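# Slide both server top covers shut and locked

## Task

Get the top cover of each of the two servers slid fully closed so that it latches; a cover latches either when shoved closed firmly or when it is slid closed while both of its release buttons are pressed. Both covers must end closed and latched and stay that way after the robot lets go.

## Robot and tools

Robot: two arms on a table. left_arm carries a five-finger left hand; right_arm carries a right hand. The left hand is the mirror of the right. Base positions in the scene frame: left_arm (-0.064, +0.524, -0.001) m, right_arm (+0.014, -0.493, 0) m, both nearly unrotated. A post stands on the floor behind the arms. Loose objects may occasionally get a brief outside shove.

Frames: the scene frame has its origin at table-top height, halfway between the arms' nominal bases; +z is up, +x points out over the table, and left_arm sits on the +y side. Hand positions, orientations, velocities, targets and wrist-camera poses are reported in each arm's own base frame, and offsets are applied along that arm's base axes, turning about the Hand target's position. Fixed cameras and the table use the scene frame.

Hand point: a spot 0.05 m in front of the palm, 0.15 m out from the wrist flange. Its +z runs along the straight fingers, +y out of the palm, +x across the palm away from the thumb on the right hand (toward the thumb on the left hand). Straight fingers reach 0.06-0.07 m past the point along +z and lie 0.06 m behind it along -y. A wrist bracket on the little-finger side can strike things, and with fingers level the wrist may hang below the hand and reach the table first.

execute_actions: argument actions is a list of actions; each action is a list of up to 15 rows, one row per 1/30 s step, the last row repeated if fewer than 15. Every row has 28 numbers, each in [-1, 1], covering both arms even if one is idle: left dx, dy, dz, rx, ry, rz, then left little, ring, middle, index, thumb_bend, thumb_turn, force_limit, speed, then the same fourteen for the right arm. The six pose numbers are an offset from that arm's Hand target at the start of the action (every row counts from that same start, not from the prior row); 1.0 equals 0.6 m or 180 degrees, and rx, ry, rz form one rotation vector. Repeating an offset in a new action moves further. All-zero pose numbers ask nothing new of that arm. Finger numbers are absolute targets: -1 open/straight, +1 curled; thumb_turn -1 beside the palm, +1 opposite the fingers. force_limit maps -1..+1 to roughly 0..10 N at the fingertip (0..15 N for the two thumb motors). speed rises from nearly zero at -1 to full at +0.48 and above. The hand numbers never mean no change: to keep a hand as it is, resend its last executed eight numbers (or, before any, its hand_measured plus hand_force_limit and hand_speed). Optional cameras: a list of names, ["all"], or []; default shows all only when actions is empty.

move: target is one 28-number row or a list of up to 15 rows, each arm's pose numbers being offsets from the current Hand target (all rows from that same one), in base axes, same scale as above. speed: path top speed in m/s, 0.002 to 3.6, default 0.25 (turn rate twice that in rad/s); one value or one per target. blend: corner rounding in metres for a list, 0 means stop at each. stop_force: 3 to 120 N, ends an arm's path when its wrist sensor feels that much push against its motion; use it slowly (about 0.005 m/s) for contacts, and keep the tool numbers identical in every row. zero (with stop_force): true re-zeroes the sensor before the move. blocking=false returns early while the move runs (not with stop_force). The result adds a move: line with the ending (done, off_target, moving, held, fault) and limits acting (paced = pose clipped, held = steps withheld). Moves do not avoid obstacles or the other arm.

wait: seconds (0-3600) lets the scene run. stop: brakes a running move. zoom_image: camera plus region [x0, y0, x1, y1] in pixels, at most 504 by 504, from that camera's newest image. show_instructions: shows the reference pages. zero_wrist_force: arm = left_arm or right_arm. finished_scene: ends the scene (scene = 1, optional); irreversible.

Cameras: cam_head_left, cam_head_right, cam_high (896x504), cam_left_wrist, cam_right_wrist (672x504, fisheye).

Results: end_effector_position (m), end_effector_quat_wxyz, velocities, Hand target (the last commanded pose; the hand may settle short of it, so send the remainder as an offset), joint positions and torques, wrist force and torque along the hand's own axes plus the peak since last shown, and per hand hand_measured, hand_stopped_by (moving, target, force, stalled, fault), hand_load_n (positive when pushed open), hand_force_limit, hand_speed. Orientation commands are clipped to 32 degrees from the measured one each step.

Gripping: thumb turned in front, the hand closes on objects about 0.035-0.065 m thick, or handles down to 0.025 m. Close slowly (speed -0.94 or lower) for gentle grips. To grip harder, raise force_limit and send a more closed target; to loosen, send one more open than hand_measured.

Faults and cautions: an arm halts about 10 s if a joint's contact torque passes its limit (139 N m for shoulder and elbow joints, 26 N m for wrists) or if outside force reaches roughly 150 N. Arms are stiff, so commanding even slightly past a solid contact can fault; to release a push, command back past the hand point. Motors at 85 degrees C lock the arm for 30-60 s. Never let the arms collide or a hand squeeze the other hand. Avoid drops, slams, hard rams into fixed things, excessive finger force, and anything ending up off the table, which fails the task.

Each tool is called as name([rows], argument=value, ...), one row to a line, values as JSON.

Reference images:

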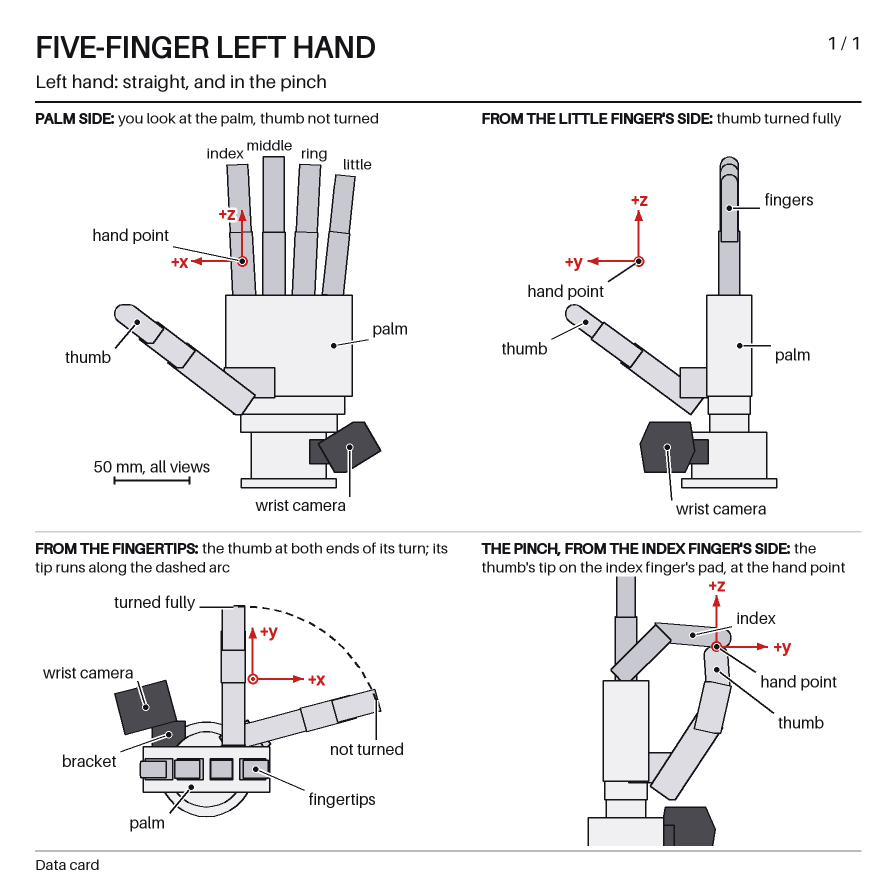

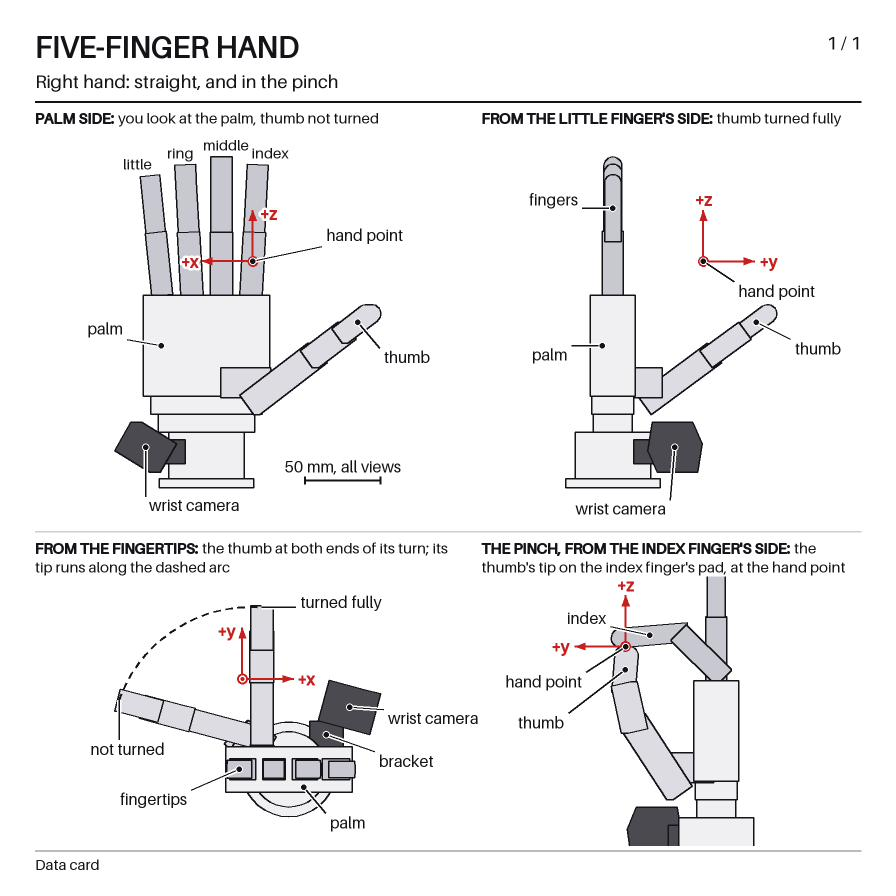

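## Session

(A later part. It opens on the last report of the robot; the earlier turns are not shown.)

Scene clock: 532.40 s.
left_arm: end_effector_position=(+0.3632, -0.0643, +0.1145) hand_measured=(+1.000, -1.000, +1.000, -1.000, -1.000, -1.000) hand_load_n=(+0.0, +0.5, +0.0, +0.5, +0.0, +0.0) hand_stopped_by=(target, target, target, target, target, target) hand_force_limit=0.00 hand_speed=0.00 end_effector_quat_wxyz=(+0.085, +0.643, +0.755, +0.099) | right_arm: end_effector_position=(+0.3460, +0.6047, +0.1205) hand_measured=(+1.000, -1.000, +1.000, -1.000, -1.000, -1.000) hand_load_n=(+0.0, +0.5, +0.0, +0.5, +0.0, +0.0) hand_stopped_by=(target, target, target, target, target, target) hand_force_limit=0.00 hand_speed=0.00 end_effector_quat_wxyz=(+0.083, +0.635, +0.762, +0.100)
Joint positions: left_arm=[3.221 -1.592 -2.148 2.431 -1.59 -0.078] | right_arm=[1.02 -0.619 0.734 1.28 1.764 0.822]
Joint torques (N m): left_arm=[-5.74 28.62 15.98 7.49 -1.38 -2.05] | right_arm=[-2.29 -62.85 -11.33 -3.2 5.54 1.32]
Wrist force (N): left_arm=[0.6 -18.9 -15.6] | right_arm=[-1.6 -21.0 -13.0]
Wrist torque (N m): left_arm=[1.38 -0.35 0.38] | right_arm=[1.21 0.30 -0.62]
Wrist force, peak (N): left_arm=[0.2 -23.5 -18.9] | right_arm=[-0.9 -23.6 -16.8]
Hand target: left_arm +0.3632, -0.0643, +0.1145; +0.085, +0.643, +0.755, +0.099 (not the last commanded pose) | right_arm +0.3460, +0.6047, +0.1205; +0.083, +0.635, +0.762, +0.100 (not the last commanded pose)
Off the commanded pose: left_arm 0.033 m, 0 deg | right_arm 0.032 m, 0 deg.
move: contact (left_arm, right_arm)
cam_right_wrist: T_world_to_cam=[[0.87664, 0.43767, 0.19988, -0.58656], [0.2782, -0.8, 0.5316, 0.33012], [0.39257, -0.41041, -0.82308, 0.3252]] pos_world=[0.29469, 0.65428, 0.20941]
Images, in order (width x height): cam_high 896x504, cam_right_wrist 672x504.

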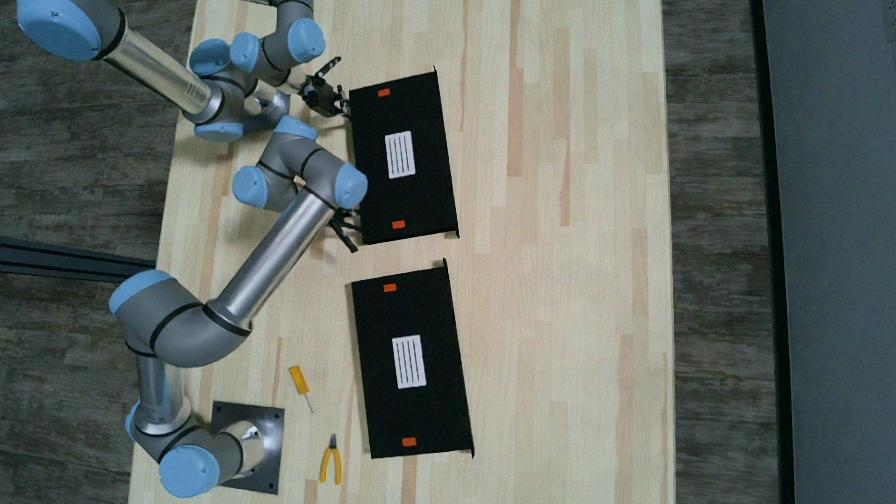

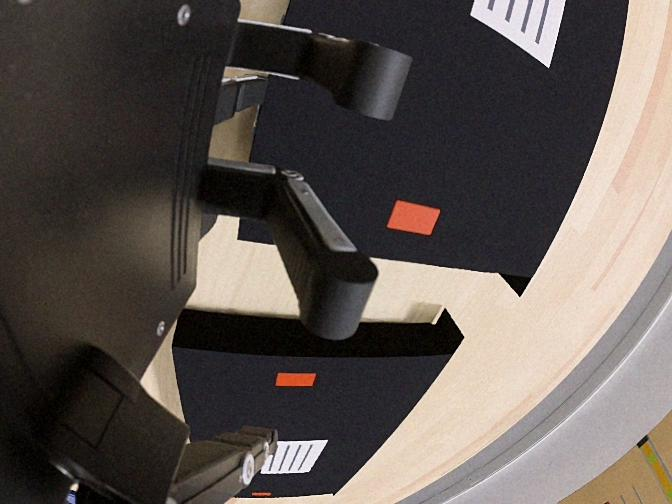

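move([
  [0.0576,0.0094,0,0,0,0,1,-1,1,-1,-1,-1,0,0,0.0574,0.0105,0,0,0,0,1,-1,1,-1,-1,-1,0,0],
], speed=0.004, stop_force=32, zero=false)

move([
  [-0.0329,-0.0054,0,0,0,0,1,-1,1,-1,-1,-1,0,0,-0.0328,-0.006,0,0,0,0,1,-1,1,-1,-1,-1,0,0],
  [-0.0329,-0.0054,0.15,0,0,0,1,-1,1,-1,-1,-1,0,0,-0.0328,-0.05,0.15,0,0,0,1,-1,1,-1,-1,-1,0,0],
], speed=0.12, blend=[0.01,0], cameras=["all"])

zoom_image(camera="cam_high", region=[330, 50, 490, 250])

Scene clock: 538.23 s.
left_arm: end_effector_position=(+0.3635, -0.0643, +0.1145) hand_measured=(+1.000, -1.000, +1.000, -1.000, -1.000, -1.000) hand_load_n=(+0.0, +0.5, +0.0, +1.0, -0.5, +0.0) hand_stopped_by=(target, target, target, target, target, target) hand_force_limit=0.00 hand_speed=0.00 end_effector_quat_wxyz=(+0.085, +0.643, +0.755, +0.099) | right_arm: end_effector_position=(+0.3464, +0.6048, +0.1206) hand_measured=(+1.000, -1.000, +1.000, -1.000, -1.000, -1.000) hand_load_n=(+0.5, +0.5, +0.0, +0.5, +0.0, +0.0) hand_stopped_by=(target, target, target, target, target, target) hand_force_limit=0.00 hand_speed=0.00 end_effector_quat_wxyz=(+0.083, +0.635, +0.762, +0.100)
Joint positions: left_arm=[3.221 -1.593 -2.147 2.431 -1.59 -0.078] | right_arm=[1.02 -0.619 0.733 1.281 1.764 0.822]
Joint torques (N m): left_arm=[5.53 30.11 19.72 6.8 -0.68 0.48] | right_arm=[-7.64 -64.38 -13.07 -4.8 6.77 1.13]
Wrist force (N): left_arm=[1.5 -26.2 -16.8] | right_arm=[-1.5 -28.8 -13.2]
Wrist torque (N m): left_arm=[1.60 -0.31 0.58] | right_arm=[1.52 0.24 -0.78]
Wrist force, peak (N): left_arm=[2.2 -30.1 -20.2] | right_arm=[-2.6 -31.7 -13.8]
Hand target: left_arm +0.3635, -0.0643, +0.1145; +0.085, +0.643, +0.755, +0.099 (not the last commanded pose) | right_arm +0.3464, +0.6048, +0.1206; +0.083, +0.635, +0.762, +0.100 (not the last commanded pose)
Off the commanded pose: left_arm 0.035 m, 0 deg | right_arm 0.035 m, 0 deg.
move: contact (left_arm, right_arm)

Scene clock: 539.73 s.
left_arm: end_effector_position=(+0.3437, -0.0675, +0.2045) hand_measured=(+1.000, -1.000, +1.000, -1.000, -1.000, -1.000) hand_load_n=(+0.0, +0.0, +0.0, +0.0, +0.0, +0.0) hand_stopped_by=(target, target, target, target, target, target) hand_force_limit=0.00 hand_speed=0.00 end_effector_quat_wxyz=(+0.085, +0.643, +0.755, +0.099) | right_arm: end_effector_position=(+0.3267, +0.5748, +0.2105) hand_measured=(+1.000, -1.000, +1.000, -1.000, -1.000, -1.000) hand_load_n=(+0.0, +0.0, +0.0, +0.0, +0.0, +0.0) hand_stopped_by=(target, target, target, target, target, target) hand_force_limit=0.00 hand_speed=0.00 end_effector_quat_wxyz=(+0.083, +0.635, +0.762, +0.100)
Joint positions: left_arm=[3.214 -1.438 -2.035 2.163 -1.592 -0.086] | right_arm=[1.022 -0.76 0.763 1.392 1.764 0.823]
Joint torques (N m): left_arm=[7.7 26.65 23.22 -4.54 1.46 1.4] | right_arm=[-10.6 -61.18 -29.02 3.38 -1.65 -1.63]
Wrist force (N): left_arm=[-0.8 1.2 0.7] | right_arm=[0.6 1.2 0.4]
Wrist torque (N m): left_arm=[0.20 0.15 0.04] | right_arm=[0.06 -0.12 0.08]
Wrist force, peak (N): left_arm=[1.5 -25.9 -16.8] | right_arm=[-1.4 -28.4 -13.4]
Hand target: left_arm +0.3437, -0.0675, +0.2045; +0.085, +0.643, +0.755, +0.099 | right_arm +0.3267, +0.5748, +0.2106; +0.083, +0.635, +0.762, +0.100
Off the commanded pose: left_arm 0.000 m, 0 deg | right_arm 0.000 m, 0 deg.
move: done
cam_left_wrist: T_world_to_cam=[[-0.97, 0.08387, -0.2282, 0.38139], [-0.07177, 0.79799, 0.59838, -0.04962], [0.23228, 0.5968, -0.76803, 0.23414]] pos_world=[0.312, -0.13213, 0.29655]
cam_right_wrist: T_world_to_cam=[[0.87659, 0.43779, 0.1998, -0.57449], [0.27834, -0.79994, 0.53163, 0.26367], [0.39257, -0.41041, -0.82308, 0.39462]] pos_world=[0.27529, 0.62438, 0.29941]

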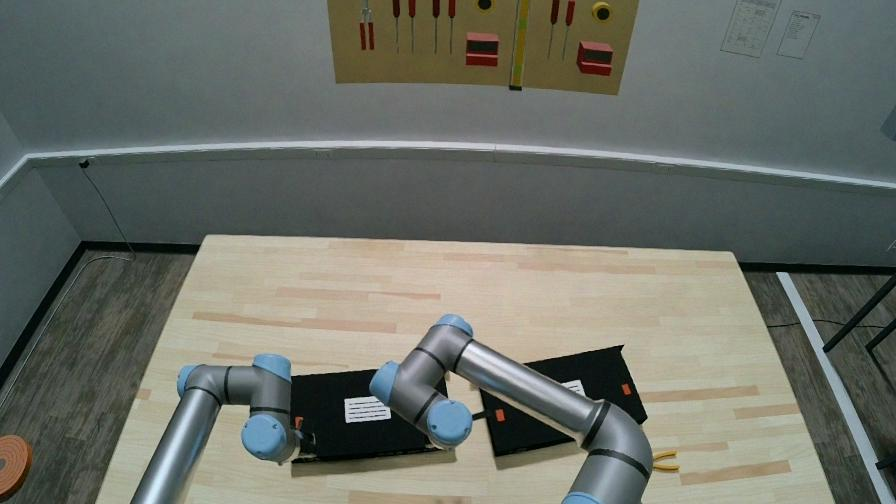

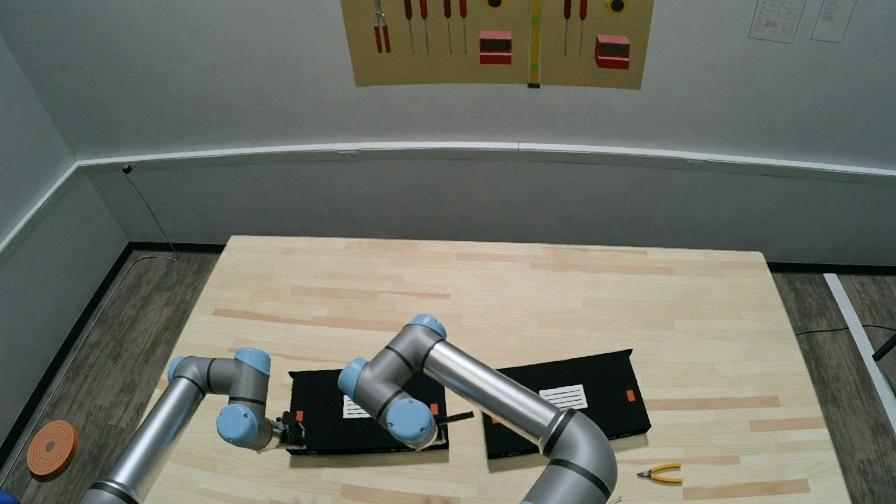

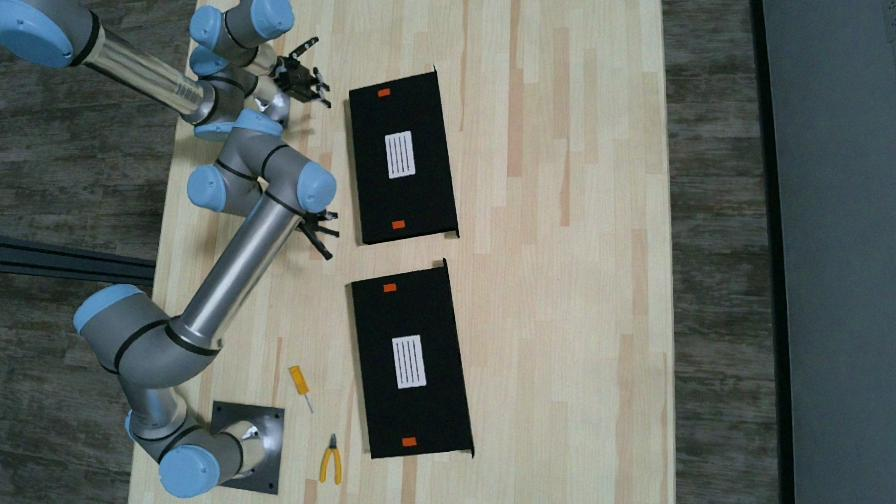

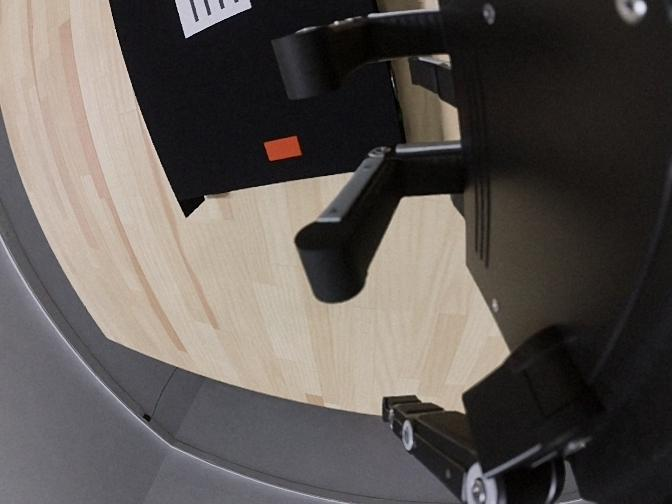

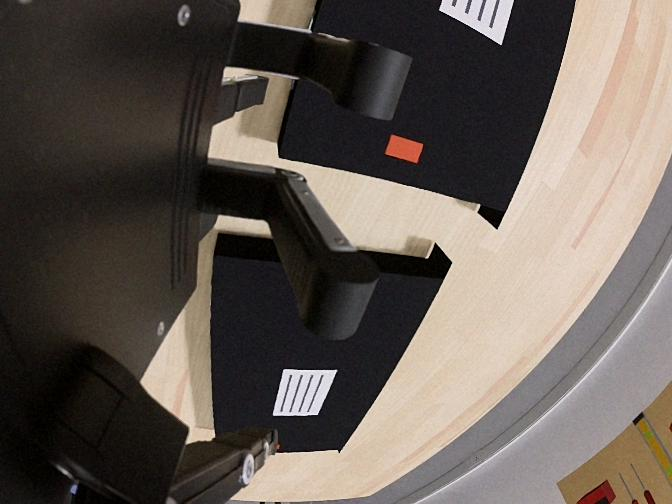

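Scaled by 2.520 from the camera's image (finer frame: 1280x720).

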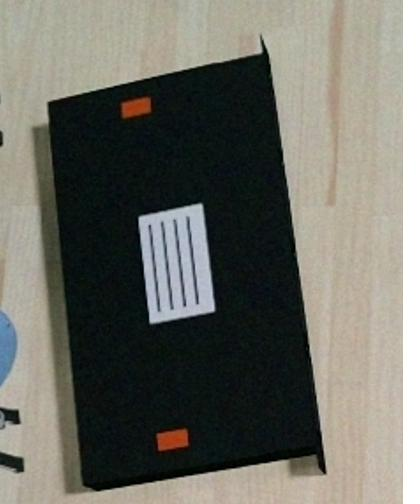

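zoom_image(camera="cam_right_wrist", region=[200, 220, 470, 470])

zoom_image(camera="cam_high", region=[400, 250, 480, 360])

zoom_image(camera="cam_high", region=[400, 350, 480, 460])

zoom_image(camera="cam_head_left", region=[470, 330, 670, 470])

Scaled by 1.867 from the camera's image (finer frame: 960x720).

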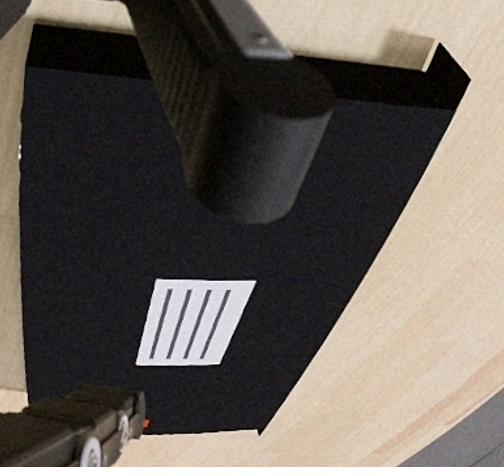

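Scaled by 4.582 from the camera's image (finer frame: 1280x720).

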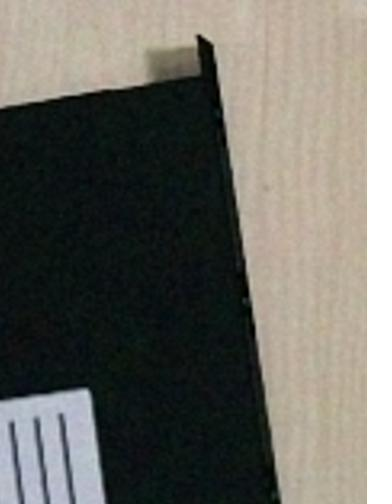

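Scaled by 4.582 from the camera's image (finer frame: 1280x720).

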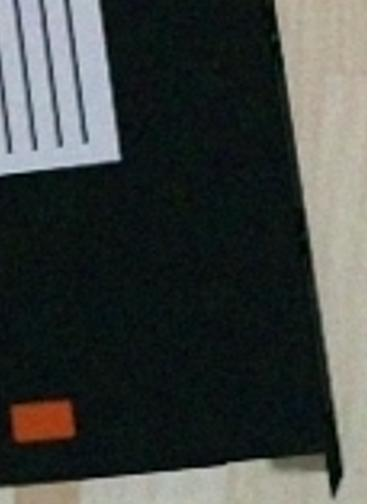

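Scaled by 2.520 from the camera's image (finer frame: 1280x720).

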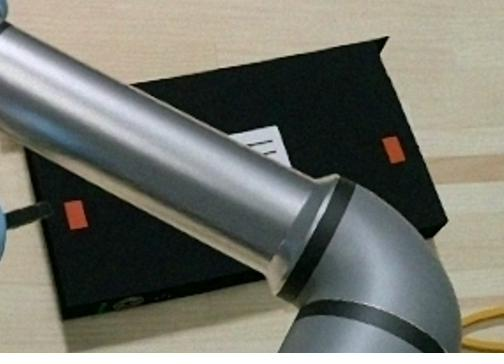

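finished_scene()

The scene is finished: the task was done.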